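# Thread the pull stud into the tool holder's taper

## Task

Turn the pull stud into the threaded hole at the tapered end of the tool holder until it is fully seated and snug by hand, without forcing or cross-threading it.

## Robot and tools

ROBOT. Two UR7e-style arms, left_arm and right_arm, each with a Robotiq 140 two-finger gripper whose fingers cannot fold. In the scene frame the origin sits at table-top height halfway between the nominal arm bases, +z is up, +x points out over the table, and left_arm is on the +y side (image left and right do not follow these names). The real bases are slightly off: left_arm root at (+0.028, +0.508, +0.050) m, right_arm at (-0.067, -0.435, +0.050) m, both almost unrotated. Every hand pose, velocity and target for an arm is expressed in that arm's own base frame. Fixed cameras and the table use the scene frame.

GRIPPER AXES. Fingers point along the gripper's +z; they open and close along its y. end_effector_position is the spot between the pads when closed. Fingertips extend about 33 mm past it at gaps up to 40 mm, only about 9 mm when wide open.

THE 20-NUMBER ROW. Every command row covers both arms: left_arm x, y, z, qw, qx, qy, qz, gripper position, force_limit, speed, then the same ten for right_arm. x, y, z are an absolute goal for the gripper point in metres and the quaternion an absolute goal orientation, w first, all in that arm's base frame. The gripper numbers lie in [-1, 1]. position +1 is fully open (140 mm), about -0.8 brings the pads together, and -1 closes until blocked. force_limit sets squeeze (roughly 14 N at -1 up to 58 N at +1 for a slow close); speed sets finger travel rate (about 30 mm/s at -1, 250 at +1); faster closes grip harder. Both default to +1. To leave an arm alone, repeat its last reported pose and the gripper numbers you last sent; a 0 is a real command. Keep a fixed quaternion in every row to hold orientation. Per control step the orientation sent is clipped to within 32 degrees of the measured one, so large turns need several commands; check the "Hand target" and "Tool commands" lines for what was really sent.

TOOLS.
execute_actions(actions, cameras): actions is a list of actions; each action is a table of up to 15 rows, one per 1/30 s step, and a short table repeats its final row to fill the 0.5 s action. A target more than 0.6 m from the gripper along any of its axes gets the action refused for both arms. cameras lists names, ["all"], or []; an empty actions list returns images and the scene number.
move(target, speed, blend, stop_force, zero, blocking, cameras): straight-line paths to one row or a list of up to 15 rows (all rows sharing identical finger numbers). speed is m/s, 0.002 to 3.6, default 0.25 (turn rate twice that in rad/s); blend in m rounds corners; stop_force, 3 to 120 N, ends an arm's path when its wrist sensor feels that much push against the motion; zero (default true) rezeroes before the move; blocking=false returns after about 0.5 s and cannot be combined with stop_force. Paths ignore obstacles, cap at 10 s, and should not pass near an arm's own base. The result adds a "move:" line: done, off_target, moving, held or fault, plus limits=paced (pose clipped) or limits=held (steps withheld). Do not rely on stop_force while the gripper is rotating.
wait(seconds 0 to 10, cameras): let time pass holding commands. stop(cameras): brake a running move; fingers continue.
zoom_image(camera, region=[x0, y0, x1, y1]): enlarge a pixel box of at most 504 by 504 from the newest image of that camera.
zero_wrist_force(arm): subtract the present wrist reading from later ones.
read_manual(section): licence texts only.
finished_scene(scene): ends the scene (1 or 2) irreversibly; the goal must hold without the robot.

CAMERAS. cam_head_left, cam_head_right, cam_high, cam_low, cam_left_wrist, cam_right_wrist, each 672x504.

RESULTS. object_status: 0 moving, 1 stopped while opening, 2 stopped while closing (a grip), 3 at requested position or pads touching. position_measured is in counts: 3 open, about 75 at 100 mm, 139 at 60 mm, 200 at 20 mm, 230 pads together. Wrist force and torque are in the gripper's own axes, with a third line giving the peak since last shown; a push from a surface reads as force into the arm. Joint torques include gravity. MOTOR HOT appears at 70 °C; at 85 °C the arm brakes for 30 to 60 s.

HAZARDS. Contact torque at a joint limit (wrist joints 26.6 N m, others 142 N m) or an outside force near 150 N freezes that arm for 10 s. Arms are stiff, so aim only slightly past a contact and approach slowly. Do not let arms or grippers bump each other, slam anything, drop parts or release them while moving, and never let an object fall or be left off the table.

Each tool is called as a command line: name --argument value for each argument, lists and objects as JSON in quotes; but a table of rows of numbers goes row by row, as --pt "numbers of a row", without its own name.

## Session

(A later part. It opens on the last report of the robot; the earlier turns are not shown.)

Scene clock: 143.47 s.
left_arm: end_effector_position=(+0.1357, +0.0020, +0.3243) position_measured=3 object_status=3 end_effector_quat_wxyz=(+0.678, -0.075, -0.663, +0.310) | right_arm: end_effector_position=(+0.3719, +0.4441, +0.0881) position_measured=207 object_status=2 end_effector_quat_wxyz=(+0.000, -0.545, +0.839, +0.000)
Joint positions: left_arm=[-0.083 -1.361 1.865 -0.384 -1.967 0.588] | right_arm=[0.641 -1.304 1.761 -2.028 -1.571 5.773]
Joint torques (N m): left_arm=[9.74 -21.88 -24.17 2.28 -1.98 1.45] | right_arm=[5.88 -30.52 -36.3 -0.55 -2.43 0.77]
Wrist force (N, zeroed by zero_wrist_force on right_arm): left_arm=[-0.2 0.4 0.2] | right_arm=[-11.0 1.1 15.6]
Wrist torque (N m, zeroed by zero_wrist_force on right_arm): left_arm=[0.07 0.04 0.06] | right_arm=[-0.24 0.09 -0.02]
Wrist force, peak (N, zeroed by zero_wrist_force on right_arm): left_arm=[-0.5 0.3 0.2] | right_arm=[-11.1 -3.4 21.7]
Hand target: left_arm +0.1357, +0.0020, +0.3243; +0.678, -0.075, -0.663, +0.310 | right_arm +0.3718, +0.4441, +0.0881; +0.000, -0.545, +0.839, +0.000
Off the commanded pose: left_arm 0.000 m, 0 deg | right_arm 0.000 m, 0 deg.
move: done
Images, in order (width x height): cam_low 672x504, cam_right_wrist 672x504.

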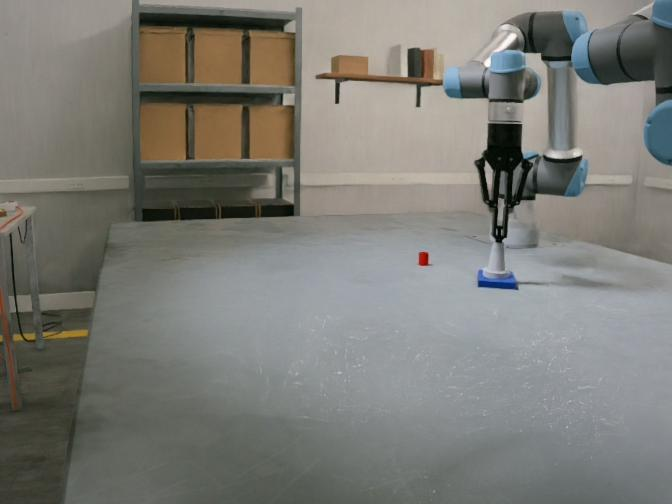

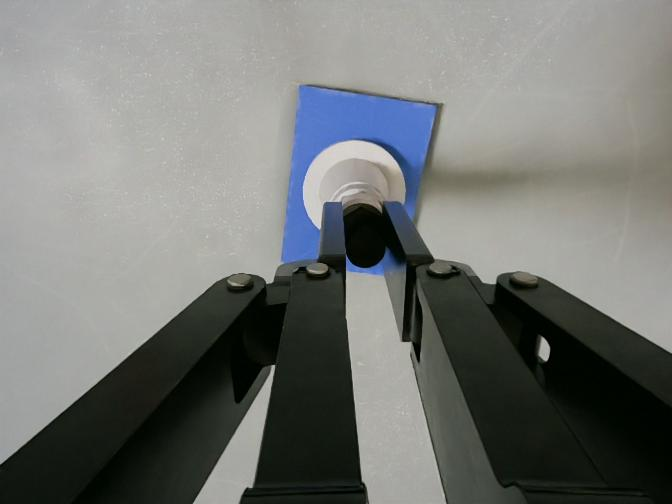

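move --pt "0.1357 0.0020 0.3243 0.678 -0.075 -0.663 0.310 1 1 1 0.37185 0.4441 0.0880 0 0.5446 -0.8387 0 -0.3 0 -0.5" --pt "0.1357 0.0020 0.3243 0.678 -0.075 -0.663 0.310 1 1 1 0.37185 0.4441 0.0880 0 0.9986 0.0523 0 -0.3 0 -0.5" --pt "0.1357 0.0020 0.3243 0.678 -0.075 -0.663 0.310 1 1 1 0.37185 0.4441 0.0880 0 0.454 0.891 0 -0.3 0 -0.5" --pt "0.1357 0.0020 0.3243 0.678 -0.075 -0.663 0.310 1 1 1 0.37185 0.4441 0.0880 0 -0.5446 0.8387 0 -0.3 0 -0.5" --pt "0.1357 0.0020 0.3243 0.678 -0.075 -0.663 0.310 1 1 1 0.37185 0.4441 0.0880 0 -0.9986 -0.0523 0 -0.3 0 -0.5" --pt "0.1357 0.0020 0.3243 0.678 -0.075 -0.663 0.310 1 1 1 0.37185 0.4441 0.0876 0 -0.454 -0.891 0 -0.3 0 -0.5" --speed 0.9 --cameras '["cam_right_wrist","cam_low"]'

zoom_image --camera "cam_right_wrist" --region '[270, 150, 420, 300]'

zoom_image --camera "cam_low" --region '[460, 200, 540, 280]'

Scene clock: 164.57 s.
left_arm: end_effector_position=(+0.1357, +0.0020, +0.3243) position_measured=3 object_status=3 end_effector_quat_wxyz=(+0.678, -0.075, -0.663, +0.310) | right_arm: end_effector_position=(+0.3719, +0.4441, +0.0876) position_measured=167 object_status=3 end_effector_quat_wxyz=(+0.000, +0.454, +0.891, +0.000)
Joint positions: left_arm=[-0.083 -1.361 1.865 -0.384 -1.967 0.588] | right_arm=[0.641 -1.303 1.762 -2.03 -1.571 -4.699]
Joint torques (N m): left_arm=[9.47 -21.46 -24.68 2.78 -2.01 1.51] | right_arm=[-5.42 -47.14 -16.69 -1.22 0.15 -0.86]
Wrist force (N, zeroed by zero_wrist_force on right_arm): left_arm=[-0.3 0.0 0.1] | right_arm=[-0.3 -0.9 -0.5]
Wrist torque (N m, zeroed by zero_wrist_force on right_arm): left_arm=[0.01 0.06 0.06] | right_arm=[-0.23 0.03 -0.13]
Wrist force, peak (N, zeroed by zero_wrist_force on right_arm): left_arm=[-0.4 0.5 -0.3] | right_arm=[-11.4 1.0 16.2]
Hand target: left_arm +0.1357, +0.0020, +0.3243; +0.678, -0.075, -0.663, +0.310 | right_arm +0.3719, +0.4441, +0.0876; +0.000, +0.454, +0.891, +0.000
Off the commanded pose: left_arm 0.000 m, 0 deg | right_arm 0.000 m, 0 deg.
move: done
Images, in order (width x height): cam_low 672x504, cam_right_wrist 672x504.

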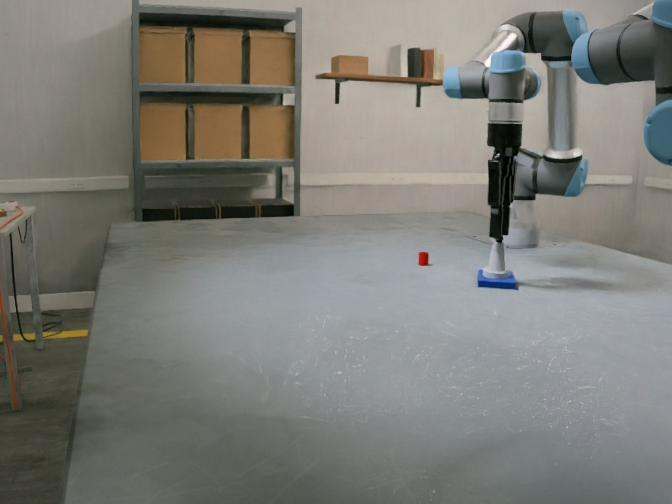

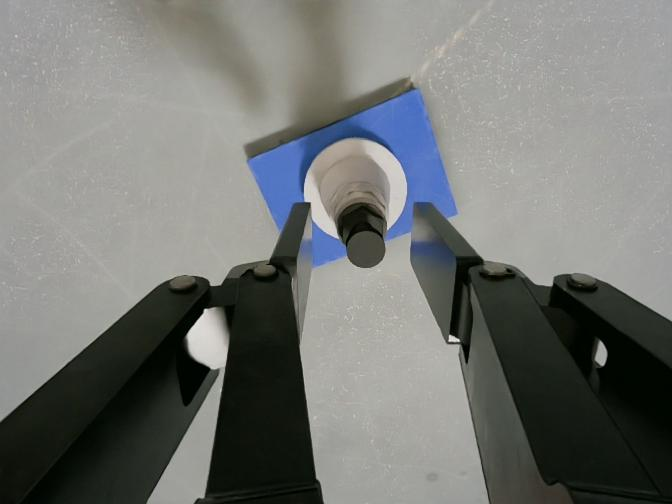

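Scaled by 3.360 from the camera's 672x504 image, which has a finer 960x720 frame.

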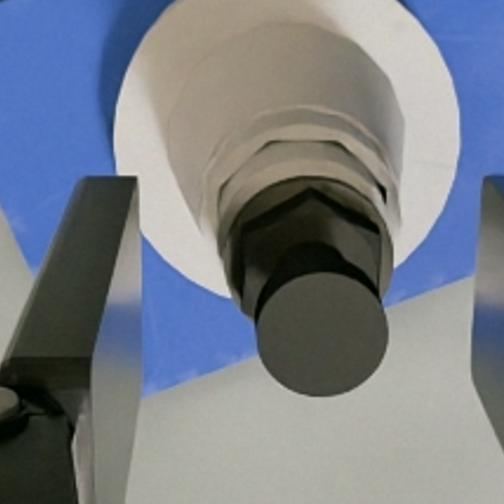

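Scaled by 6.300 from the camera's 672x504 image, which has a finer 960x720 frame.

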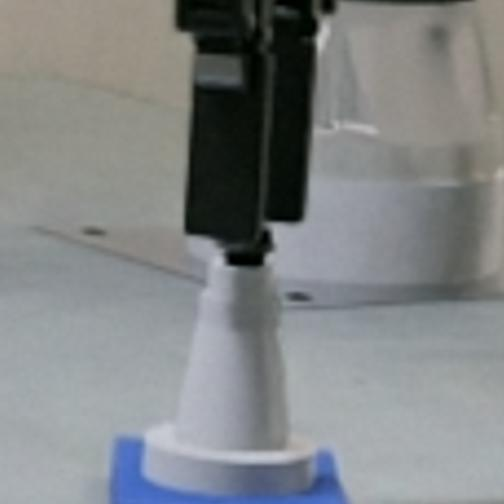

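move --target '[0.1357,0.0020,0.3243,0.678,-0.075,-0.663,0.310,1,1,1,0.37185,0.4441,0.0873,0,-0.454,-0.891,0,-1,0,-1]' --speed 0.1

wait --seconds 0.6

move --pt "0.1357 0.0020 0.3243 0.678 -0.075 -0.663 0.310 1 1 1 0.37185 0.4441 0.0868 0 -0.9511 -0.309 0 -1 0 -1" --pt "0.1357 0.0020 0.3243 0.678 -0.075 -0.663 0.310 1 1 1 0.37185 0.4441 0.0863 0 -0.891 0.454 0 -1 0 -1" --speed 0.5

move --pt "0.1357 0.0020 0.3243 0.678 -0.075 -0.663 0.310 1 1 1 0.37185 0.4441 0.0858 0 -0.309 0.9511 0 -1 0 -1" --pt "0.1357 0.0020 0.3243 0.678 -0.075 -0.663 0.310 1 1 1 0.37185 0.4441 0.0853 0 0.454 0.891 0 -1 0 -1" --speed 0.5

move --pt "0.1357 0.0020 0.3243 0.678 -0.075 -0.663 0.310 1 1 1 0.37185 0.4441 0.0848 0 0.9511 0.309 0 -1 0 -1" --pt "0.1357 0.0020 0.3243 0.678 -0.075 -0.663 0.310 1 1 1 0.37185 0.4441 0.0843 0 0.891 -0.454 0 -1 0 -1" --speed 0.5 --cameras '["cam_low"]'

zoom_image --camera "cam_low" --region '[460, 200, 540, 280]'

Scene clock: 180.40 s.
left_arm: end_effector_position=(+0.1357, +0.0020, +0.3243) position_measured=3 object_status=3 end_effector_quat_wxyz=(+0.678, -0.075, -0.663, +0.310) | right_arm: end_effector_position=(+0.3719, +0.4441, +0.0873) position_measured=207 object_status=0 end_effector_quat_wxyz=(+0.000, +0.454, +0.891, +0.000)
Joint positions: left_arm=[-0.083 -1.361 1.865 -0.384 -1.967 0.588] | right_arm=[0.641 -1.303 1.762 -2.03 -1.571 -4.699]
Joint torques (N m): left_arm=[9.57 -21.78 -23.99 2.88 -1.98 1.51] | right_arm=[6.65 -21.13 -15.89 -2.83 -1.83 -1.03]
Wrist force (N, zeroed by zero_wrist_force on right_arm): left_arm=[0.3 0.4 0.3] | right_arm=[-0.3 1.1 -3.8]
Wrist torque (N m, zeroed by zero_wrist_force on right_arm): left_arm=[0.08 -0.06 0.06] | right_arm=[-0.31 0.05 -0.13]
Wrist force, peak (N, zeroed by zero_wrist_force on right_arm): left_arm=[-0.2 0.4 0.5] | right_arm=[-0.4 1.0 -3.9]
Hand target: left_arm +0.1357, +0.0020, +0.3243; +0.678, -0.075, -0.663, +0.310 | right_arm +0.3718, +0.4441, +0.0873; +0.000, +0.454, +0.891, +0.000
Off the commanded pose: left_arm 0.000 m, 0 deg | right_arm 0.000 m, 0 deg.
move: done

Scene clock: 181.00 s.
left_arm: end_effector_position=(+0.1357, +0.0020, +0.3243) position_measured=3 object_status=3 end_effector_quat_wxyz=(+0.678, -0.075, -0.663, +0.310) | right_arm: end_effector_position=(+0.3719, +0.4441, +0.0873) position_measured=207 object_status=2 end_effector_quat_wxyz=(+0.000, +0.454, +0.891, +0.000)
Joint positions: left_arm=[-0.083 -1.361 1.865 -0.384 -1.967 0.588] | right_arm=[0.641 -1.303 1.762 -2.03 -1.571 -4.699]
Joint torques (N m): left_arm=[9.91 -21.85 -23.81 2.99 -2.04 1.48] | right_arm=[6.71 -20.95 -16.41 -1.35 -1.85 -0.81]
Wrist force (N, zeroed by zero_wrist_force on right_arm): left_arm=[0.0 -0.1 0.2] | right_arm=[-0.3 0.9 -3.6]
Wrist torque (N m, zeroed by zero_wrist_force on right_arm): left_arm=[-0.03 -0.01 0.06] | right_arm=[-0.34 0.04 -0.13]
Wrist force, peak (N, zeroed by zero_wrist_force on right_arm): left_arm=[-0.1 0.5 0.2] | right_arm=[-0.3 1.0 -4.0]
Hand target: left_arm +0.1357, +0.0020, +0.3243; +0.678, -0.075, -0.663, +0.310 | right_arm +0.3718, +0.4441, +0.0873; +0.000, +0.454, +0.891, +0.000
Tool commands: left_gripper/position=+1.0 left_gripper/force_limit=+1.0 left_gripper/speed=+1.0 right_gripper/position=-1.0 right_gripper/force_limit=+0.0 right_gripper/speed=-1.0
Off the commanded pose: left_arm 0.000 m, 0 deg | right_arm 0.000 m, 0 deg.
wait: 0.60 s; at rest by 0.17 s

Scene clock: 185.07 s.
left_arm: end_effector_position=(+0.1357, +0.0020, +0.3243) position_measured=3 object_status=3 end_effector_quat_wxyz=(+0.678, -0.075, -0.663, +0.310) | right_arm: end_effector_position=(+0.3719, +0.4441, +0.0863) position_measured=207 object_status=2 end_effector_quat_wxyz=(+0.000, +0.891, -0.454, +0.000)
Joint positions: left_arm=[-0.083 -1.361 1.865 -0.384 -1.967 0.588] | right_arm=[0.641 -1.302 1.764 -2.033 -1.571 -1.558]
Joint torques (N m): left_arm=[9.42 -22.03 -23.8 3.08 -2.13 1.6] | right_arm=[3.89 -22.93 -30.06 1.26 -3.13 0.68]
Wrist force (N, zeroed by zero_wrist_force on right_arm): left_arm=[0.1 0.4 0.4] | right_arm=[-10.3 -8.4 2.5]
Wrist torque (N m, zeroed by zero_wrist_force on right_arm): left_arm=[0.09 -0.04 0.06] | right_arm=[0.27 0.12 0.00]
Wrist force, peak (N, zeroed by zero_wrist_force on right_arm): left_arm=[0.0 0.3 -0.5] | right_arm=[-11.6 -9.0 0.5]
Hand target: left_arm +0.1357, +0.0020, +0.3243; +0.678, -0.075, -0.663, +0.310 | right_arm +0.3718, +0.4441, +0.0863; +0.000, +0.891, -0.454, +0.000
Off the commanded pose: left_arm 0.000 m, 0 deg | right_arm 0.000 m, 0 deg.
move: done

Scene clock: 189.13 s.
left_arm: end_effector_position=(+0.1357, +0.0020, +0.3243) position_measured=3 object_status=3 end_effector_quat_wxyz=(+0.678, -0.075, -0.663, +0.310) | right_arm: end_effector_position=(+0.3719, +0.4441, +0.0853) position_measured=207 object_status=2 end_effector_quat_wxyz=(+0.000, +0.454, +0.891, +0.000)
Joint positions: left_arm=[-0.083 -1.361 1.865 -0.384 -1.967 0.588] | right_arm=[0.641 -1.301 1.765 -2.035 -1.571 1.584]
Joint torques (N m): left_arm=[9.78 -21.82 -24.07 3.29 -2.04 1.45] | right_arm=[8.87 -24.22 -33.5 -0.6 -0.39 0.7]
Wrist force (N, zeroed by zero_wrist_force on right_arm): left_arm=[0.2 0.2 0.1] | right_arm=[-0.8 2.0 4.4]
Wrist torque (N m, zeroed by zero_wrist_force on right_arm): left_arm=[0.04 -0.05 0.06] | right_arm=[-0.42 0.19 0.00]
Wrist force, peak (N, zeroed by zero_wrist_force on right_arm): left_arm=[0.2 0.5 -0.1] | right_arm=[-15.4 -1.7 13.4]
Hand target: left_arm +0.1357, +0.0020, +0.3243; +0.678, -0.075, -0.663, +0.310 | right_arm +0.3718, +0.4441, +0.0853; +0.000, +0.454, +0.891, +0.000
Off the commanded pose: left_arm 0.000 m, 0 deg | right_arm 0.000 m, 0 deg.
move: done

Scene clock: 193.20 s.
left_arm: end_effector_position=(+0.1357, +0.0020, +0.3243) position_measured=3 object_status=3 end_effector_quat_wxyz=(+0.678, -0.075, -0.663, +0.310) | right_arm: end_effector_position=(+0.3719, +0.4441, +0.0843) position_measured=207 object_status=2 end_effector_quat_wxyz=(+0.000, +0.891, -0.454, +0.000)
Joint positions: left_arm=[-0.083 -1.361 1.865 -0.384 -1.967 0.588] | right_arm=[0.641 -1.3 1.767 -2.038 -1.571 4.725]
Joint torques (N m): left_arm=[9.53 -22.04 -23.99 3.49 -2.12 1.56] | right_arm=[3.89 -27.39 -32.93 0.73 -3.79 0.68]
Wrist force (N, zeroed by zero_wrist_force on right_arm): left_arm=[0.0 0.3 0.2] | right_arm=[-13.2 -10.1 11.5]
Wrist torque (N m, zeroed by zero_wrist_force on right_arm): left_arm=[0.05 0.00 0.06] | right_arm=[0.17 0.27 -0.01]
Wrist force, peak (N, zeroed by zero_wrist_force on right_arm): left_arm=[-0.3 0.5 0.1] | right_arm=[-13.5 -10.0 11.8]
Hand target: left_arm +0.1357, +0.0020, +0.3243; +0.678, -0.075, -0.663, +0.310 | right_arm +0.3718, +0.4441, +0.0843; +0.000, +0.891, -0.454, +0.000
Off the commanded pose: left_arm 0.000 m, 0 deg | right_arm 0.000 m, 0 deg.
move: done
Images, in order (width x height): cam_low 672x504.

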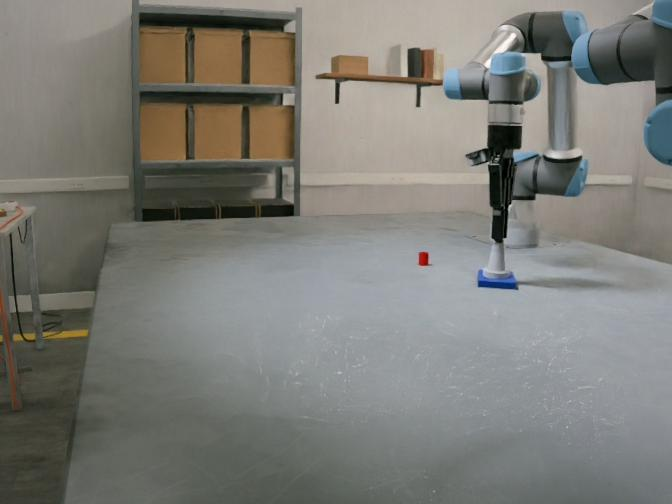

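Scaled by 6.300 from the camera's 672x504 image, which has a finer 960x720 frame.

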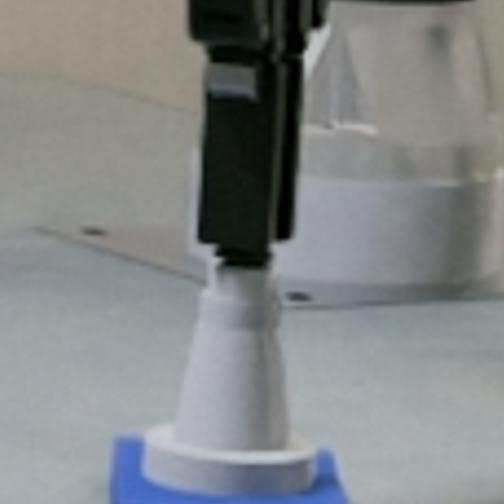

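move --target '[0.1357,0.0020,0.3243,0.678,-0.075,-0.663,0.310,1,1,1,0.37185,0.4441,0.08395,0,0.5446,-0.8387,0,-1,0,-1]' --speed 0.5

move --pt "0.1357 0.0020 0.3243 0.678 -0.075 -0.663 0.310 1 1 1 0.37185 0.4441 0.0839 0 0.5446 -0.8387 0 -0.35 0 0" --pt "0.1357 0.0020 0.3243 0.678 -0.075 -0.663 0.310 1 1 1 0.37185 0.4441 0.0839 0 0.9994 -0.0349 0 -0.35 0 0" --pt "0.1357 0.0020 0.3243 0.678 -0.075 -0.663 0.310 1 1 1 0.37185 0.4441 0.0839 0 0.6018 0.7986 0 -0.35 0 0" --pt "0.1357 0.0020 0.3243 0.678 -0.075 -0.663 0.310 1 1 1 0.37185 0.4441 0.0839 0 -0.309 0.9511 0 -0.35 0 0" --pt "0.1357 0.0020 0.3243 0.678 -0.075 -0.663 0.310 1 1 1 0.37185 0.4441 0.0839 0 -0.9563 0.2924 0 -0.35 0 0" --pt "0.1357 0.0020 0.3243 0.678 -0.075 -0.663 0.310 1 1 1 0.37185 0.4441 0.0839 0 -0.788 -0.6157 0 -0.35 0 0" --pt "0.1357 0.0020 0.3243 0.678 -0.075 -0.663 0.310 1 1 1 0.37185 0.4441 0.0836 0 0.0523 -0.9986 0 -0.35 0 0" --speed 1.1 --blend 0 --cameras '["cam_right_wrist","cam_low"]'

zoom_image --camera "cam_right_wrist" --region '[270, 150, 420, 300]'

zoom_image --camera "cam_low" --region '[460, 200, 540, 280]'

Scene clock: 212.80 s.
left_arm: end_effector_position=(+0.1357, +0.0020, +0.3243) position_measured=3 object_status=3 end_effector_quat_wxyz=(+0.678, -0.075, -0.663, +0.310) | right_arm: end_effector_position=(+0.3719, +0.4441, +0.0840) position_measured=207 object_status=2 end_effector_quat_wxyz=(+0.000, -0.545, +0.839, +0.000)
Joint positions: left_arm=[-0.083 -1.361 1.865 -0.384 -1.967 0.588] | right_arm=[0.641 -1.299 1.767 -2.039 -1.571 5.773]
Joint torques (N m): left_arm=[9.58 -22.08 -23.8 3.62 -1.96 1.48] | right_arm=[5.44 -28.52 -32.47 1.71 -2.91 0.72]
Wrist force (N, zeroed by zero_wrist_force on right_arm): left_arm=[0.1 0.1 -0.1] | right_arm=[-18.7 -0.6 14.9]
Wrist torque (N m, zeroed by zero_wrist_force on right_arm): left_arm=[0.01 -0.04 0.06] | right_arm=[-0.24 0.32 -0.02]
Wrist force, peak (N, zeroed by zero_wrist_force on right_arm): left_arm=[-0.2 0.6 0.0] | right_arm=[-20.5 -4.3 21.7]
Hand target: left_arm +0.1357, +0.0020, +0.3243; +0.678, -0.075, -0.663, +0.310 | right_arm +0.3718, +0.4441, +0.0839; +0.000, -0.545, +0.839, +0.000
Off the commanded pose: left_arm 0.000 m, 0 deg | right_arm 0.000 m, 0 deg.
move: done

Scene clock: 222.17 s.
left_arm: end_effector_position=(+0.1357, +0.0020, +0.3243) position_measured=3 object_status=3 end_effector_quat_wxyz=(+0.678, -0.075, -0.663, +0.310) | right_arm: end_effector_position=(+0.3718, +0.4441, +0.0836) position_measured=173 object_status=3 end_effector_quat_wxyz=(+0.000, -0.052, +0.999, +0.000)
Joint positions: left_arm=[-0.083 -1.361 1.865 -0.384 -1.967 0.588] | right_arm=[0.641 -1.299 1.768 -2.04 -1.571 -5.746]
Joint torques (N m): left_arm=[9.21 -21.24 -24.1 3.92 -2.05 1.65] | right_arm=[-6.08 -47.24 -17.06 -1.18 0.42 -0.54]
Wrist force (N, zeroed by zero_wrist_force on right_arm): left_arm=[-0.2 0.2 0.1] | right_arm=[-0.7 -1.7 -0.9]
Wrist torque (N m, zeroed by zero_wrist_force on right_arm): left_arm=[0.03 0.04 0.06] | right_arm=[-0.39 0.14 -0.15]
Wrist force, peak (N, zeroed by zero_wrist_force on right_arm): left_arm=[0.1 0.6 -0.1] | right_arm=[-18.6 -0.7 14.6]
Hand target: left_arm +0.1357, +0.0020, +0.3243; +0.678, -0.075, -0.663, +0.310 | right_arm +0.3719, +0.4441, +0.0836; +0.000, -0.052, +0.999, +0.000
Off the commanded pose: left_arm 0.000 m, 0 deg | right_arm 0.000 m, 0 deg.
move: done
Images, in order (width x height): cam_low 672x504, cam_right_wrist 672x504.

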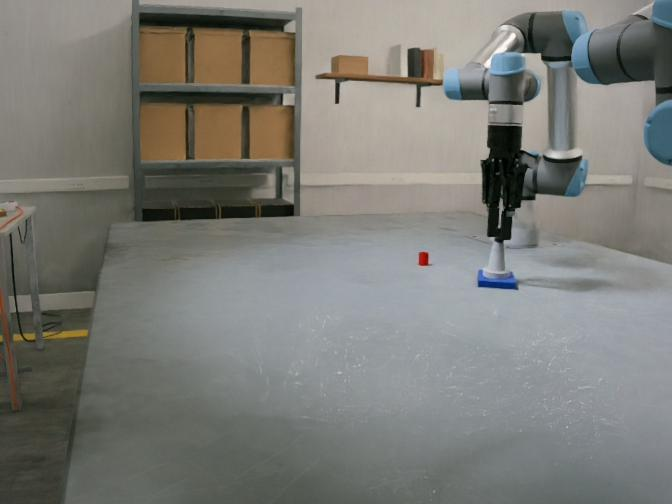

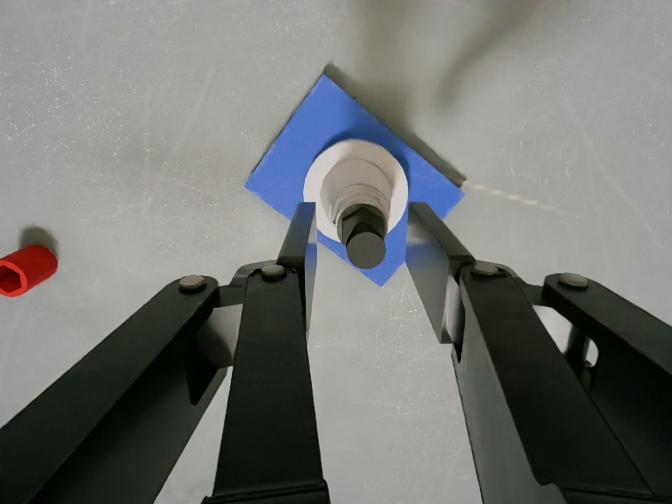

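Scaled by 3.360 from the camera's 672x504 image, which has a finer 960x720 frame.

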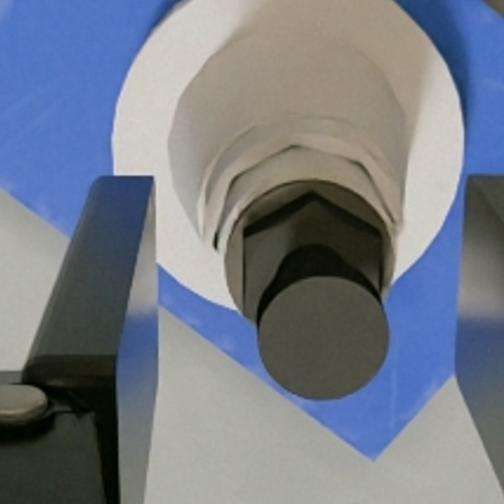

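Scaled by 6.300 from the camera's 672x504 image, which has a finer 960x720 frame.

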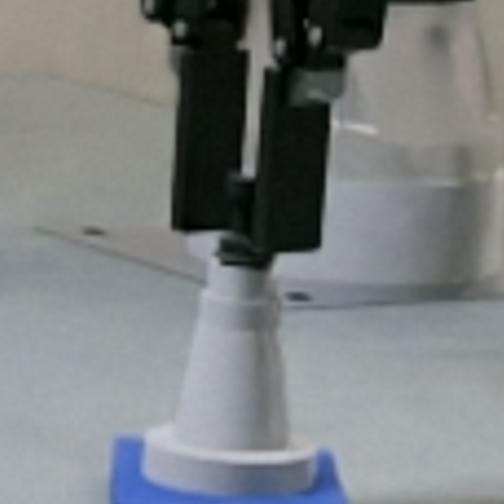

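move --target '[0.1357,0.0020,0.3243,0.678,-0.075,-0.663,0.310,1,1,1,0.37185,0.4443,0.0833,0,0.0523,-0.9986,0,-1,0,-1]' --speed 0.1

wait --seconds 0.5

move --pt "0.1357 0.0020 0.3243 0.678 -0.075 -0.663 0.310 1 1 1 0.37185 0.4443 0.0828 0 -0.6691 -0.7431 0 -1 0 -1" --pt "0.1357 0.0020 0.3243 0.678 -0.075 -0.663 0.310 1 1 1 0.37185 0.4443 0.0823 0 -0.9986 -0.0523 0 -1 0 -1" --speed 0.5

move --pt "0.1357 0.0020 0.3243 0.678 -0.075 -0.663 0.310 1 1 1 0.37185 0.4443 0.0818 0 -0.7431 0.6691 0 -1 0 -1" --pt "0.1357 0.0020 0.3243 0.678 -0.075 -0.663 0.310 1 1 1 0.37185 0.4443 0.0813 0 -0.0523 0.9986 0 -1 0 -1" --speed 0.5 --cameras '["cam_low"]'

zoom_image --camera "cam_low" --region '[470, 210, 530, 270]'

Scene clock: 234.00 s.
left_arm: end_effector_position=(+0.1357, +0.0020, +0.3243) position_measured=3 object_status=3 end_effector_quat_wxyz=(+0.678, -0.075, -0.663, +0.310) | right_arm: end_effector_position=(+0.3718, +0.4443, +0.0833) position_measured=207 object_status=0 end_effector_quat_wxyz=(+0.000, -0.052, +0.999, +0.000)
Joint positions: left_arm=[-0.083 -1.361 1.865 -0.384 -1.967 0.588] | right_arm=[0.642 -1.298 1.768 -2.04 -1.571 -5.746]
Joint torques (N m): left_arm=[9.39 -21.91 -23.75 4.12 -2.05 1.43] | right_arm=[7.2 -20.83 -30.07 -3.17 -1.72 1.19]
Wrist force (N, zeroed by zero_wrist_force on right_arm): left_arm=[0.0 0.3 0.0] | right_arm=[-0.3 0.9 -4.8]
Wrist torque (N m, zeroed by zero_wrist_force on right_arm): left_arm=[0.06 0.01 0.06] | right_arm=[-0.39 0.14 -0.15]
Wrist force, peak (N, zeroed by zero_wrist_force on right_arm): left_arm=[0.0 0.6 0.1] | right_arm=[-0.3 0.9 -4.8]
Hand target: left_arm +0.1357, +0.0020, +0.3243; +0.678, -0.075, -0.663, +0.310 | right_arm +0.3718, +0.4443, +0.0833; +0.000, -0.052, +0.999, +0.000
Off the commanded pose: left_arm 0.000 m, 0 deg | right_arm 0.000 m, 0 deg.
move: done

Scene clock: 234.50 s.
left_arm: end_effector_position=(+0.1357, +0.0020, +0.3243) position_measured=3 object_status=3 end_effector_quat_wxyz=(+0.678, -0.075, -0.663, +0.310) | right_arm: end_effector_position=(+0.3719, +0.4443, +0.0833) position_measured=207 object_status=2 end_effector_quat_wxyz=(+0.000, -0.052, +0.999, +0.000)
Joint positions: left_arm=[-0.083 -1.361 1.865 -0.384 -1.967 0.588] | right_arm=[0.642 -1.298 1.768 -2.04 -1.571 -5.746]
Joint torques (N m): left_arm=[9.16 -21.65 -23.92 4.11 -2 1.58] | right_arm=[5.99 -21.03 -29.64 -2.31 -1.8 1.27]
Wrist force (N, zeroed by zero_wrist_force on right_arm): left_arm=[0.1 0.4 0.1] | right_arm=[0.0 0.9 -4.7]
Wrist torque (N m, zeroed by zero_wrist_force on right_arm): left_arm=[0.08 -0.01 0.06] | right_arm=[-0.39 0.08 -0.16]
Wrist force, peak (N, zeroed by zero_wrist_force on right_arm): left_arm=[0.4 0.4 0.1] | right_arm=[-0.1 0.9 -5.0]
Hand target: left_arm +0.1357, +0.0020, +0.3243; +0.678, -0.075, -0.663, +0.310 | right_arm +0.3718, +0.4443, +0.0833; +0.000, -0.052, +0.999, +0.000
Tool commands: left_gripper/position=+1.0 left_gripper/force_limit=+1.0 left_gripper/speed=+1.0 right_gripper/position=-1.0 right_gripper/force_limit=+0.0 right_gripper/speed=-1.0
Off the commanded pose: left_arm 0.000 m, 0 deg | right_arm 0.000 m, 0 deg.
wait: 0.50 s; at rest by 0.17 s

Scene clock: 238.57 s.
left_arm: end_effector_position=(+0.1357, +0.0020, +0.3243) position_measured=3 object_status=3 end_effector_quat_wxyz=(+0.678, -0.075, -0.663, +0.310) | right_arm: end_effector_position=(+0.3719, +0.4443, +0.0823) position_measured=207 object_status=2 end_effector_quat_wxyz=(+0.000, +0.999, +0.052, +0.000)
Joint positions: left_arm=[-0.083 -1.361 1.865 -0.384 -1.967 0.588] | right_arm=[0.642 -1.297 1.769 -2.043 -1.571 -2.605]
Joint torques (N m): left_arm=[9.01 -21.54 -23.72 4.34 -2.05 1.67] | right_arm=[6.01 -24.9 -32.18 -0.03 -1.61 0.76]
Wrist force (N, zeroed by zero_wrist_force on right_arm): left_arm=[-0.1 -0.2 0.1] | right_arm=[1.9 -7.2 5.0]
Wrist torque (N m, zeroed by zero_wrist_force on right_arm): left_arm=[-0.04 0.02 0.06] | right_arm=[0.04 0.16 -0.01]
Wrist force, peak (N, zeroed by zero_wrist_force on right_arm): left_arm=[-0.1 0.6 0.2] | right_arm=[1.6 -7.4 4.9]
Hand target: left_arm +0.1357, +0.0020, +0.3243; +0.678, -0.075, -0.663, +0.310 | right_arm +0.3718, +0.4443, +0.0823; +0.000, +0.999, +0.052, +0.000
Off the commanded pose: left_arm 0.000 m, 0 deg | right_arm 0.000 m, 0 deg.
move: done

Scene clock: 242.63 s.
left_arm: end_effector_position=(+0.1357, +0.0020, +0.3243) position_measured=3 object_status=3 end_effector_quat_wxyz=(+0.678, -0.075, -0.663, +0.310) | right_arm: end_effector_position=(+0.3719, +0.4443, +0.0813) position_measured=207 object_status=2 end_effector_quat_wxyz=(+0.000, -0.052, +0.999, +0.000)
Joint positions: left_arm=[-0.083 -1.361 1.865 -0.384 -1.967 0.588] | right_arm=[0.642 -1.296 1.771 -2.045 -1.571 0.537]
Joint torques (N m): left_arm=[9.13 -21.95 -23.79 4.42 -2.09 1.51] | right_arm=[4.14 -22.71 -32.8 -1.11 -2.78 1.24]
Wrist force (N, zeroed by zero_wrist_force on right_arm): left_arm=[0.0 0.4 -0.1] | right_arm=[2.4 3.8 -0.3]
Wrist torque (N m, zeroed by zero_wrist_force on right_arm): left_arm=[0.07 -0.02 0.06] | right_arm=[-0.56 0.17 -0.43]
Wrist force, peak (N, zeroed by zero_wrist_force on right_arm): left_arm=[-0.4 0.4 0.4] | right_arm=[-1.2 -7.0 11.0]
Hand target: left_arm +0.1357, +0.0020, +0.3243; +0.678, -0.075, -0.663, +0.310 | right_arm +0.3718, +0.4443, +0.0813; +0.000, -0.052, +0.999, +0.000
Off the commanded pose: left_arm 0.000 m, 0 deg | right_arm 0.000 m, 0 deg.
move: done
Images, in order (width x height): cam_low 672x504.

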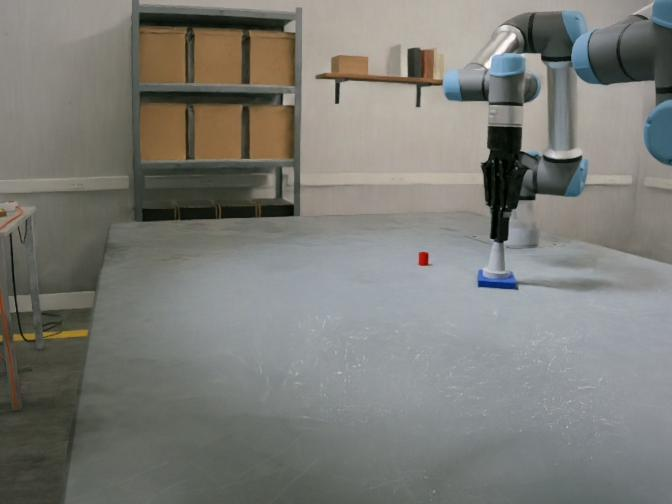

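Scaled by 8.400 from the camera's 672x504 image, which has a finer 960x720 frame.

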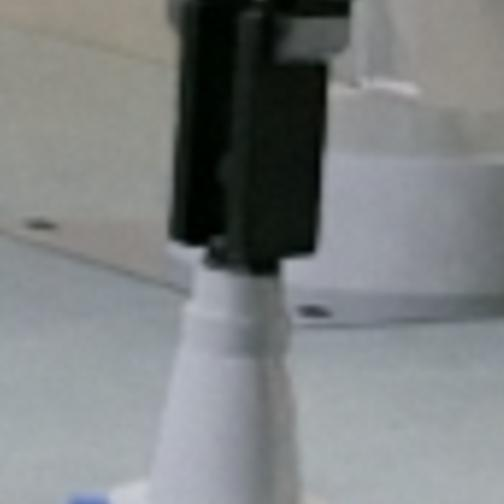

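move --pt "0.1357 0.0020 0.3243 0.678 -0.075 -0.663 0.310 1 1 1 0.37185 0.4443 0.0815 0 -0.0523 0.9986 0 -0.35 0 -0.5" --pt "0.1357 0.0020 0.3243 0.678 -0.075 -0.663 0.310 1 1 1 0.37185 0.4443 0.095 0 -0.0523 0.9986 0 -0.35 0 -0.5" --speed 0.15 --cameras '["cam_right_wrist","cam_low"]'

zoom_image --camera "cam_right_wrist" --region '[270, 150, 420, 300]'

zoom_image --camera "cam_low" --region '[470, 210, 530, 270]'

Scene clock: 252.73 s.
left_arm: end_effector_position=(+0.1357, +0.0020, +0.3243) position_measured=3 object_status=3 end_effector_quat_wxyz=(+0.678, -0.075, -0.663, +0.310) | right_arm: end_effector_position=(+0.3719, +0.4443, +0.0952) position_measured=173 object_status=3 end_effector_quat_wxyz=(+0.000, -0.052, +0.999, +0.000)
Joint positions: left_arm=[-0.083 -1.361 1.865 -0.384 -1.967 0.588] | right_arm=[0.642 -1.311 1.751 -2.011 -1.571 0.537]
Joint torques (N m): left_arm=[9.84 -21.97 -23.77 4.54 -1.96 1.65] | right_arm=[3.21 -30.01 -16.76 -4.41 -0.17 -0.19]
Wrist force (N, zeroed by zero_wrist_force on right_arm): left_arm=[-0.1 0.4 0.3] | right_arm=[-0.9 -1.9 -1.1]
Wrist torque (N m, zeroed by zero_wrist_force on right_arm): left_arm=[0.09 0.01 0.06] | right_arm=[-0.41 0.19 -0.03]
Wrist force, peak (N, zeroed by zero_wrist_force on right_arm): left_arm=[0.1 0.5 -0.1] | right_arm=[2.5 3.7 -0.5]
Hand target: left_arm +0.1357, +0.0020, +0.3243; +0.678, -0.075, -0.663, +0.310 | right_arm +0.3719, +0.4443, +0.0950; +0.000, -0.052, +0.999, +0.000
Off the commanded pose: left_arm 0.000 m, 0 deg | right_arm 0.000 m, 0 deg.
move: done
Images, in order (width x height): cam_low 672x504, cam_right_wrist 672x504.

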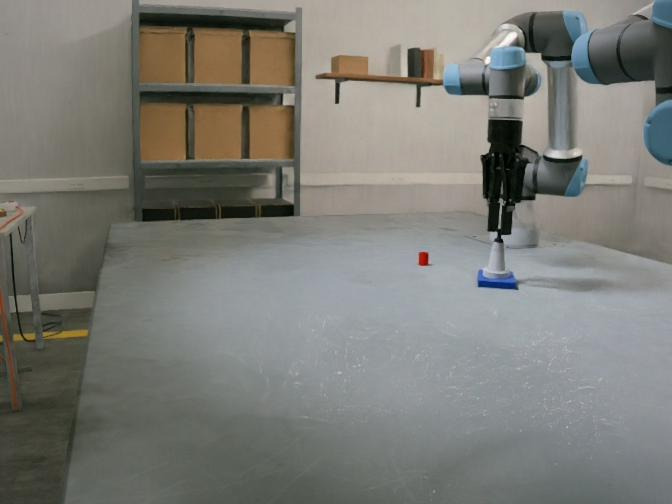

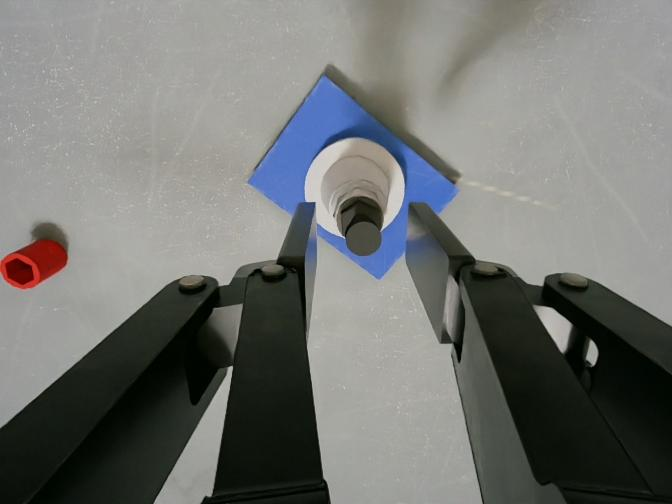

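Scaled by 3.360 from the camera's 672x504 image, which has a finer 960x720 frame.

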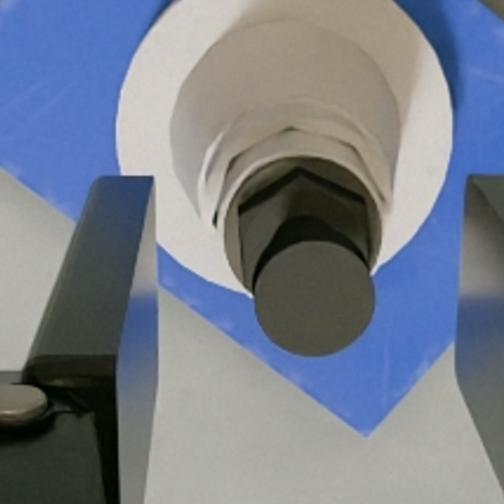

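Scaled by 8.400 from the camera's 672x504 image, which has a finer 960x720 frame.

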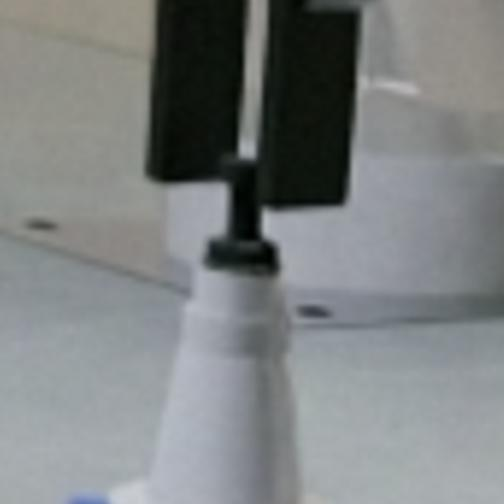

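move --pt "0.1357 0.0020 0.3243 0.678 -0.075 -0.663 0.310 1 1 1 0.37185 0.4443 0.0815 0 -0.0523 0.9986 0 -0.35 0 -0.5" --pt "0.1357 0.0020 0.3243 0.678 -0.075 -0.663 0.310 1 1 1 0.37185 0.4443 0.0813 0 -0.0523 0.9986 0 -1 1 -1" --speed 0.1

wait --seconds 1

move --target '[0.1357,0.0020,0.3243,0.678,-0.075,-0.663,0.310,1,1,1,0.37185,0.4443,0.0812,0,0.1219,0.9925,0,-1,1,-1]' --speed 0.1

Scene clock: 261.83 s.
left_arm: end_effector_position=(+0.1357, +0.0020, +0.3243) position_measured=3 object_status=3 end_effector_quat_wxyz=(+0.678, -0.075, -0.663, +0.310) | right_arm: end_effector_position=(+0.3719, +0.4443, +0.0813) position_measured=209 object_status=0 end_effector_quat_wxyz=(+0.000, -0.052, +0.999, +0.000)
Joint positions: left_arm=[-0.083 -1.361 1.865 -0.384 -1.967 0.588] | right_arm=[0.642 -1.296 1.771 -2.045 -1.571 0.537]
Joint torques (N m): left_arm=[9.47 -22.05 -23.9 4.77 -2.14 1.5] | right_arm=[1.27 -43.56 -27.81 -1.1 0.28 -0.15]
Wrist force (N, zeroed by zero_wrist_force on right_arm): left_arm=[0.0 0.2 -0.1] | right_arm=[1.1 2.0 -8.4]
Wrist torque (N m, zeroed by zero_wrist_force on right_arm): left_arm=[0.03 0.00 0.06] | right_arm=[-0.49 0.19 -0.21]
Wrist force, peak (N, zeroed by zero_wrist_force on right_arm): left_arm=[-0.2 0.6 0.4] | right_arm=[1.2 1.9 -9.0]
Hand target: left_arm +0.1357, +0.0020, +0.3243; +0.678, -0.075, -0.663, +0.310 | right_arm +0.3719, +0.4443, +0.0813; +0.000, -0.052, +0.999, +0.000
Off the commanded pose: left_arm 0.000 m, 0 deg | right_arm 0.000 m, 0 deg.
move: done

Scene clock: 262.83 s.
left_arm: end_effector_position=(+0.1357, +0.0020, +0.3243) position_measured=3 object_status=3 end_effector_quat_wxyz=(+0.678, -0.075, -0.663, +0.310) | right_arm: end_effector_position=(+0.3719, +0.4443, +0.0813) position_measured=209 object_status=2 end_effector_quat_wxyz=(+0.000, -0.052, +0.999, +0.000)
Joint positions: left_arm=[-0.083 -1.361 1.865 -0.384 -1.967 0.588] | right_arm=[0.642 -1.296 1.771 -2.045 -1.571 0.537]
Joint torques (N m): left_arm=[9.7 -21.2 -23.88 4.84 -2.08 1.62] | right_arm=[0.1 -43.54 -25.61 -1.12 0.22 -0.21]
Wrist force (N, zeroed by zero_wrist_force on right_arm): left_arm=[-0.1 0.2 0.0] | right_arm=[1.2 1.8 -8.3]
Wrist torque (N m, zeroed by zero_wrist_force on right_arm): left_arm=[0.04 0.01 0.06] | right_arm=[-0.55 0.18 -0.21]
Wrist force, peak (N, zeroed by zero_wrist_force on right_arm): left_arm=[0.1 0.5 -0.1] | right_arm=[1.2 1.8 -8.8]
Hand target: left_arm +0.1357, +0.0020, +0.3243; +0.678, -0.075, -0.663, +0.310 | right_arm +0.3719, +0.4443, +0.0813; +0.000, -0.052, +0.999, +0.000
Tool commands: left_gripper/position=+1.0 left_gripper/force_limit=+1.0 left_gripper/speed=+1.0 right_gripper/position=-1.0 right_gripper/force_limit=+1.0 right_gripper/speed=-1.0
Off the commanded pose: left_arm 0.000 m, 0 deg | right_arm 0.000 m, 0 deg.
wait: 1.00 s; at rest by 0.17 s

Scene clock: 264.93 s.
left_arm: end_effector_position=(+0.1357, +0.0020, +0.3243) position_measured=3 object_status=3 end_effector_quat_wxyz=(+0.678, -0.075, -0.663, +0.310) | right_arm: end_effector_position=(+0.3719, +0.4443, +0.0812) position_measured=209 object_status=2 end_effector_quat_wxyz=(+0.000, +0.122, +0.993, +0.000)
Joint positions: left_arm=[-0.083 -1.361 1.865 -0.384 -1.967 0.588] | right_arm=[0.642 -1.296 1.771 -2.045 -1.571 0.886]
Joint torques (N m): left_arm=[9.08 -22.2 -24.02 4.88 -1.98 1.51] | right_arm=[-2.91 -19.02 -15.66 -2.77 -3.21 -0.82]
Wrist force (N, zeroed by zero_wrist_force on right_arm): left_arm=[0.0 0.2 0.1] | right_arm=[2.0 1.9 -6.1]
Wrist torque (N m, zeroed by zero_wrist_force on right_arm): left_arm=[0.04 -0.02 0.06] | right_arm=[-0.47 0.18 -0.54]
Wrist force, peak (N, zeroed by zero_wrist_force on right_arm): left_arm=[-0.1 0.5 -0.3] | right_arm=[1.1 1.7 -8.6]
Hand target: left_arm +0.1357, +0.0020, +0.3243; +0.678, -0.075, -0.663, +0.310 | right_arm +0.3718, +0.4443, +0.0812; +0.000, +0.122, +0.993, +0.000
Off the commanded pose: left_arm 0.000 m, 0 deg | right_arm 0.000 m, 0 deg.
move: done

move --target '[0.1357,0.0020,0.3243,0.678,-0.075,-0.663,0.310,1,1,1,0.37185,0.4443,0.0811,0,0.2924,0.9563,0,-1,1,-1]' --speed 0.1

move --target '[0.1357,0.0020,0.3243,0.678,-0.075,-0.663,0.310,1,1,1,0.37185,0.4443,0.0810,0,0.4540,0.8910,0,-1,1,-1]' --speed 0.1

Scene clock: 272.70 s.
left_arm: end_effector_position=(+0.1357, +0.0020, +0.3243) position_measured=3 object_status=3 end_effector_quat_wxyz=(+0.678, -0.075, -0.663, +0.310) | right_arm: end_effector_position=(+0.3719, +0.4443, +0.0811) position_measured=209 object_status=2 end_effector_quat_wxyz=(+0.000, +0.292, +0.956, +0.000)
Joint positions: left_arm=[-0.083 -1.361 1.865 -0.384 -1.967 0.588] | right_arm=[0.642 -1.296 1.771 -2.046 -1.571 1.235]
Joint torques (N m): left_arm=[9.15 -21.97 -24.01 4.76 -1.96 1.49] | right_arm=[-3.05 -20.71 -15.17 -2.67 -2.84 -1.14]
Wrist force (N, zeroed by zero_wrist_force on right_arm): left_arm=[-0.1 0.0 0.1] | right_arm=[0.5 2.3 -3.8]
Wrist torque (N m, zeroed by zero_wrist_force on right_arm): left_arm=[0.00 0.02 0.05] | right_arm=[-0.52 0.21 -0.26]
Wrist force, peak (N, zeroed by zero_wrist_force on right_arm): left_arm=[-0.3 0.6 0.1] | right_arm=[2.5 2.2 -6.8]
Hand target: left_arm +0.1357, +0.0020, +0.3243; +0.678, -0.075, -0.663, +0.310 | right_arm +0.3718, +0.4443, +0.0811; +0.000, +0.292, +0.956, +0.000
Off the commanded pose: left_arm 0.000 m, 0 deg | right_arm 0.000 m, 0 deg.
move: done

Scene clock: 274.80 s.
left_arm: end_effector_position=(+0.1357, +0.0020, +0.3243) position_measured=3 object_status=3 end_effector_quat_wxyz=(+0.678, -0.075, -0.663, +0.310) | right_arm: end_effector_position=(+0.3719, +0.4443, +0.0810) position_measured=209 object_status=2 end_effector_quat_wxyz=(+0.000, +0.454, +0.891, +0.000)
Joint positions: left_arm=[-0.083 -1.361 1.865 -0.384 -1.967 0.588] | right_arm=[0.642 -1.296 1.771 -2.046 -1.571 1.584]
Joint torques (N m): left_arm=[9.1 -21.42 -23.62 4.81 -1.97 1.61] | right_arm=[5.4 -20.1 -15.05 -2.73 -2.18 -0.79]
Wrist force (N, zeroed by zero_wrist_force on right_arm): left_arm=[-0.1 0.3 -0.1] | right_arm=[0.5 1.9 -3.8]
Wrist torque (N m, zeroed by zero_wrist_force on right_arm): left_arm=[0.07 0.02 0.06] | right_arm=[-0.48 0.20 -0.57]
Wrist force, peak (N, zeroed by zero_wrist_force on right_arm): left_arm=[0.1 0.5 0.4] | right_arm=[1.9 2.5 -3.9]
Hand target: left_arm +0.1357, +0.0020, +0.3243; +0.678, -0.075, -0.663, +0.310 | right_arm +0.3718, +0.4443, +0.0810; +0.000, +0.454, +0.891, +0.000
Off the commanded pose: left_arm 0.000 m, 0 deg | right_arm 0.000 m, 0 deg.
move: done

move --target '[0.1357,0.0020,0.3243,0.678,-0.075,-0.663,0.310,1,1,1,0.37185,0.4443,0.0812,0,0.4540,0.8910,0,-0.35,1,-1]' --speed 0.1 --cameras '["cam_right_wrist","cam_head_left"]'

zoom_image --camera "cam_right_wrist" --region '[300, 160, 420, 280]'

zoom_image --camera "cam_head_left" --region '[320, 200, 380, 260]'

Scene clock: 285.63 s.
left_arm: end_effector_position=(+0.1357, +0.0020, +0.3243) position_measured=3 object_status=3 end_effector_quat_wxyz=(+0.678, -0.075, -0.663, +0.310) | right_arm: end_effector_position=(+0.3719, +0.4443, +0.0812) position_measured=173 object_status=0 end_effector_quat_wxyz=(+0.000, +0.454, +0.891, +0.000)
Joint positions: left_arm=[-0.083 -1.361 1.865 -0.384 -1.967 0.588] | right_arm=[0.642 -1.296 1.771 -2.045 -1.571 1.584]
Joint torques (N m): left_arm=[8.93 -22.08 -23.64 4.72 -1.93 1.48] | right_arm=[6.26 -47.41 -32.25 -1.49 0.35 0.54]
Wrist force (N, zeroed by zero_wrist_force on right_arm): left_arm=[-0.2 0.4 0.2] | right_arm=[-1.2 -1.6 -1.0]
Wrist torque (N m, zeroed by zero_wrist_force on right_arm): left_arm=[0.08 0.04 0.06] | right_arm=[-0.38 0.23 0.01]
Wrist force, peak (N, zeroed by zero_wrist_force on right_arm): left_arm=[-0.7 -0.2 0.2] | right_arm=[0.4 2.0 -4.4]
Hand target: left_arm +0.1357, +0.0020, +0.3243; +0.678, -0.075, -0.663, +0.310 | right_arm +0.3719, +0.4443, +0.0812; +0.000, +0.454, +0.891, +0.000
Off the commanded pose: left_arm 0.000 m, 0 deg | right_arm 0.000 m, 0 deg.
move: done
Images, in order (width x height): cam_head_left 672x504, cam_right_wrist 672x504.

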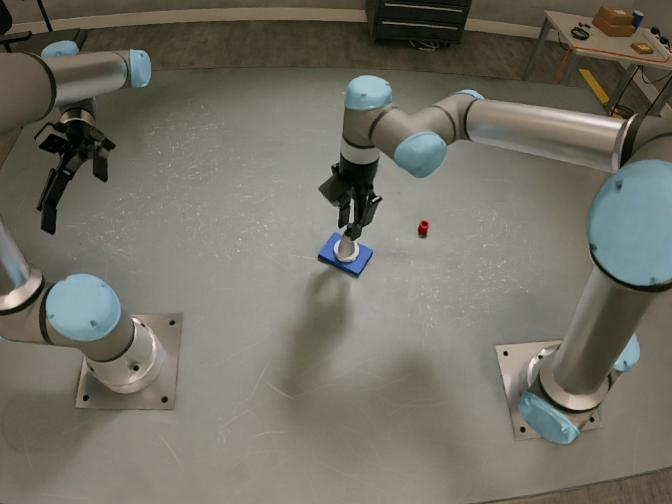

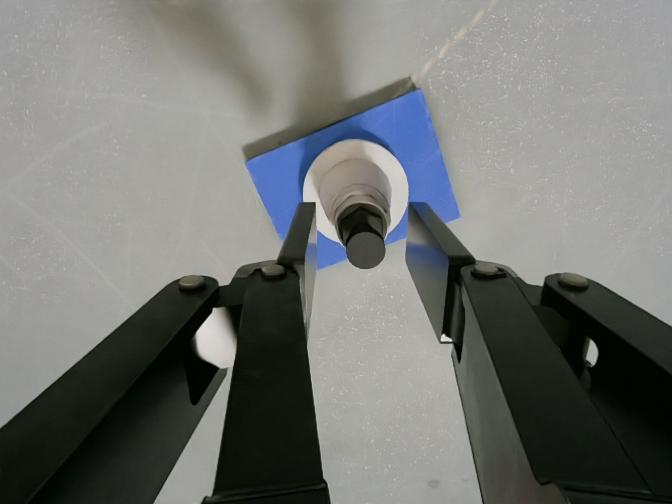

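Scaled by 4.200 from the camera's 672x504 image, which has a finer 960x720 frame.

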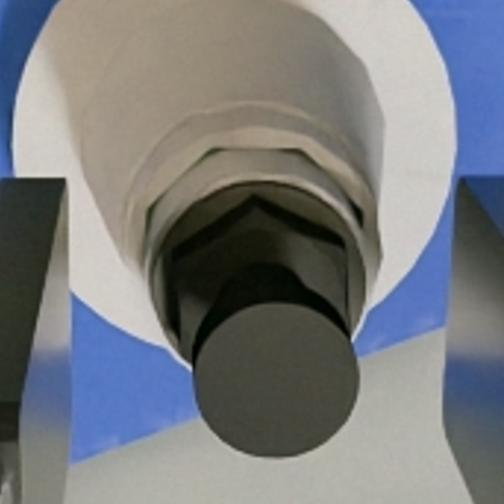

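Scaled by 8.400 from the camera's 672x504 image, which has a finer 960x720 frame.

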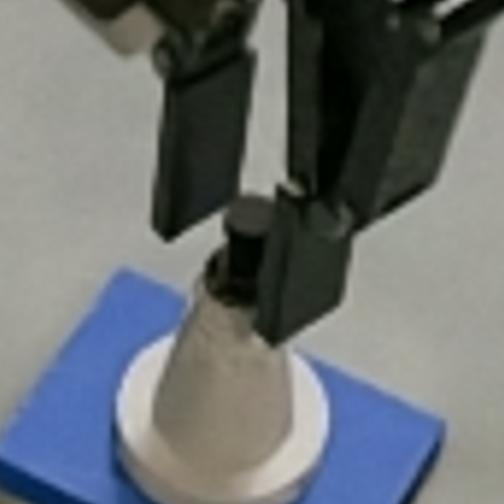

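move --target '[0.1357,0.0020,0.3243,0.678,-0.075,-0.663,0.310,1,1,1,0.37185,0.4443,0.0805,0,0.4540,0.8910,0,-1,1,-0.8]' --speed 0.1

wait --seconds 1

move --target '[0.1357,0.0020,0.3243,0.678,-0.075,-0.663,0.310,1,1,1,0.37185,0.4443,0.0805,0,0.5299,0.8480,0,-1,1,-0.8]' --speed 0.05

move --target '[0.1357,0.0020,0.3243,0.678,-0.075,-0.663,0.310,1,1,1,0.37185,0.4443,0.0805,0,0.6018,0.7986,0,-1,1,-0.8]' --speed 0.05

Scene clock: 296.10 s.
left_arm: end_effector_position=(+0.1357, +0.0020, +0.3243) position_measured=3 object_status=3 end_effector_quat_wxyz=(+0.678, -0.075, -0.663, +0.310) | right_arm: end_effector_position=(+0.3719, +0.4443, +0.0805) position_measured=209 object_status=0 end_effector_quat_wxyz=(+0.000, +0.454, +0.891, +0.000)
Joint positions: left_arm=[-0.083 -1.361 1.865 -0.384 -1.967 0.588] | right_arm=[0.642 -1.295 1.772 -2.047 -1.571 1.584]
Joint torques (N m): left_arm=[8.89 -21.34 -23.56 4.71 -2 1.55] | right_arm=[4.49 -8.09 -6.47 -1.84 1.58 -0.56]
Wrist force (N, zeroed by zero_wrist_force on right_arm): left_arm=[0.0 0.2 0.0] | right_arm=[-2.1 -7.3 -29.8]
Wrist torque (N m, zeroed by zero_wrist_force on right_arm): left_arm=[0.02 -0.01 0.06] | right_arm=[-0.14 0.28 -0.20]
Wrist force, peak (N, zeroed by zero_wrist_force on right_arm): left_arm=[-0.2 0.5 0.2] | right_arm=[-1.8 -7.8 -30.2]
Hand target: left_arm +0.1357, +0.0020, +0.3243; +0.678, -0.075, -0.663, +0.310 | right_arm +0.3718, +0.4443, +0.0805; +0.000, +0.454, +0.891, +0.000
Off the commanded pose: left_arm 0.000 m, 0 deg | right_arm 0.000 m, 0 deg.
move: done

Scene clock: 297.10 s.
left_arm: end_effector_position=(+0.1357, +0.0020, +0.3243) position_measured=3 object_status=3 end_effector_quat_wxyz=(+0.678, -0.075, -0.663, +0.310) | right_arm: end_effector_position=(+0.3718, +0.4443, +0.0805) position_measured=209 object_status=2 end_effector_quat_wxyz=(+0.000, +0.454, +0.891, +0.000)
Joint positions: left_arm=[-0.083 -1.361 1.865 -0.384 -1.967 0.588] | right_arm=[0.642 -1.295 1.772 -2.047 -1.571 1.584]
Joint torques (N m): left_arm=[8.92 -21.71 -23.51 4.76 -2.04 1.58] | right_arm=[3.9 -7.31 -5.39 -0.41 1.49 -0.68]
Wrist force (N, zeroed by zero_wrist_force on right_arm): left_arm=[0.0 0.2 -0.1] | right_arm=[-1.7 -7.7 -31.1]
Wrist torque (N m, zeroed by zero_wrist_force on right_arm): left_arm=[0.04 0.00 0.06] | right_arm=[-0.18 0.21 -0.20]
Wrist force, peak (N, zeroed by zero_wrist_force on right_arm): left_arm=[-0.1 0.5 0.2] | right_arm=[-1.9 -7.9 -31.6]
Hand target: left_arm +0.1357, +0.0020, +0.3243; +0.678, -0.075, -0.663, +0.310 | right_arm +0.3718, +0.4443, +0.0805; +0.000, +0.454, +0.891, +0.000
Tool commands: left_gripper/position=+1.0 left_gripper/force_limit=+1.0 left_gripper/speed=+1.0 right_gripper/position=-1.0 right_gripper/force_limit=+1.0 right_gripper/speed=-0.8
Off the commanded pose: left_arm 0.000 m, 0 deg | right_arm 0.000 m, 0 deg.
wait: 1.00 s; at rest by 0.17 s

Scene clock: 299.13 s.
left_arm: end_effector_position=(+0.1357, +0.0020, +0.3243) position_measured=3 object_status=3 end_effector_quat_wxyz=(+0.678, -0.075, -0.663, +0.310) | right_arm: end_effector_position=(+0.3718, +0.4443, +0.0805) position_measured=209 object_status=2 end_effector_quat_wxyz=(+0.000, +0.530, +0.848, +0.000)
Joint positions: left_arm=[-0.083 -1.361 1.865 -0.384 -1.967 0.588] | right_arm=[0.642 -1.295 1.772 -2.047 -1.571 1.759]
Joint torques (N m): left_arm=[9.31 -21.74 -23.06 4.81 -2.04 1.49] | right_arm=[-6.21 -22.94 -15.22 -0.66 0.07 -0.82]
Wrist force (N, zeroed by zero_wrist_force on right_arm): left_arm=[0.0 0.0 0.2] | right_arm=[-0.7 -1.0 -11.3]
Wrist torque (N m, zeroed by zero_wrist_force on right_arm): left_arm=[0.00 -0.01 0.06] | right_arm=[-0.40 0.16 -0.74]
Wrist force, peak (N, zeroed by zero_wrist_force on right_arm): left_arm=[-0.3 0.5 0.1] | right_arm=[-1.9 -7.6 -31.6]
Hand target: left_arm +0.1357, +0.0020, +0.3243; +0.678, -0.075, -0.663, +0.310 | right_arm +0.3718, +0.4443, +0.0805; +0.000, +0.530, +0.848, +0.000
Off the commanded pose: left_arm 0.000 m, 0 deg | right_arm 0.000 m, 0 deg.
move: done

Scene clock: 301.17 s.
left_arm: end_effector_position=(+0.1357, +0.0020, +0.3243) position_measured=3 object_status=3 end_effector_quat_wxyz=(+0.678, -0.075, -0.663, +0.310) | right_arm: end_effector_position=(+0.3718, +0.4443, +0.0805) position_measured=209 object_status=2 end_effector_quat_wxyz=(+0.000, +0.602, +0.799, +0.000)
Joint positions: left_arm=[-0.083 -1.361 1.865 -0.384 -1.967 0.588] | right_arm=[0.642 -1.295 1.772 -2.047 -1.571 1.933]
Joint torques (N m): left_arm=[9.05 -21.47 -24.19 4.73 -2.03 1.5] | right_arm=[-5.23 -41.97 -26.81 -0.86 -1.53 -0.93]
Wrist force (N, zeroed by zero_wrist_force on right_arm): left_arm=[0.2 0.0 0.2] | right_arm=[0.1 0.5 -5.0]
Wrist torque (N m, zeroed by zero_wrist_force on right_arm): left_arm=[0.00 -0.04 0.06] | right_arm=[-0.37 0.17 -0.64]
Wrist force, peak (N, zeroed by zero_wrist_force on right_arm): left_arm=[0.0 0.7 0.1] | right_arm=[-0.8 -1.1 -11.6]
Hand target: left_arm +0.1357, +0.0020, +0.3243; +0.678, -0.075, -0.663, +0.310 | right_arm +0.3718, +0.4443, +0.0805; +0.000, +0.602, +0.799, +0.000
Off the commanded pose: left_arm 0.000 m, 0 deg | right_arm 0.000 m, 0 deg.
move: done


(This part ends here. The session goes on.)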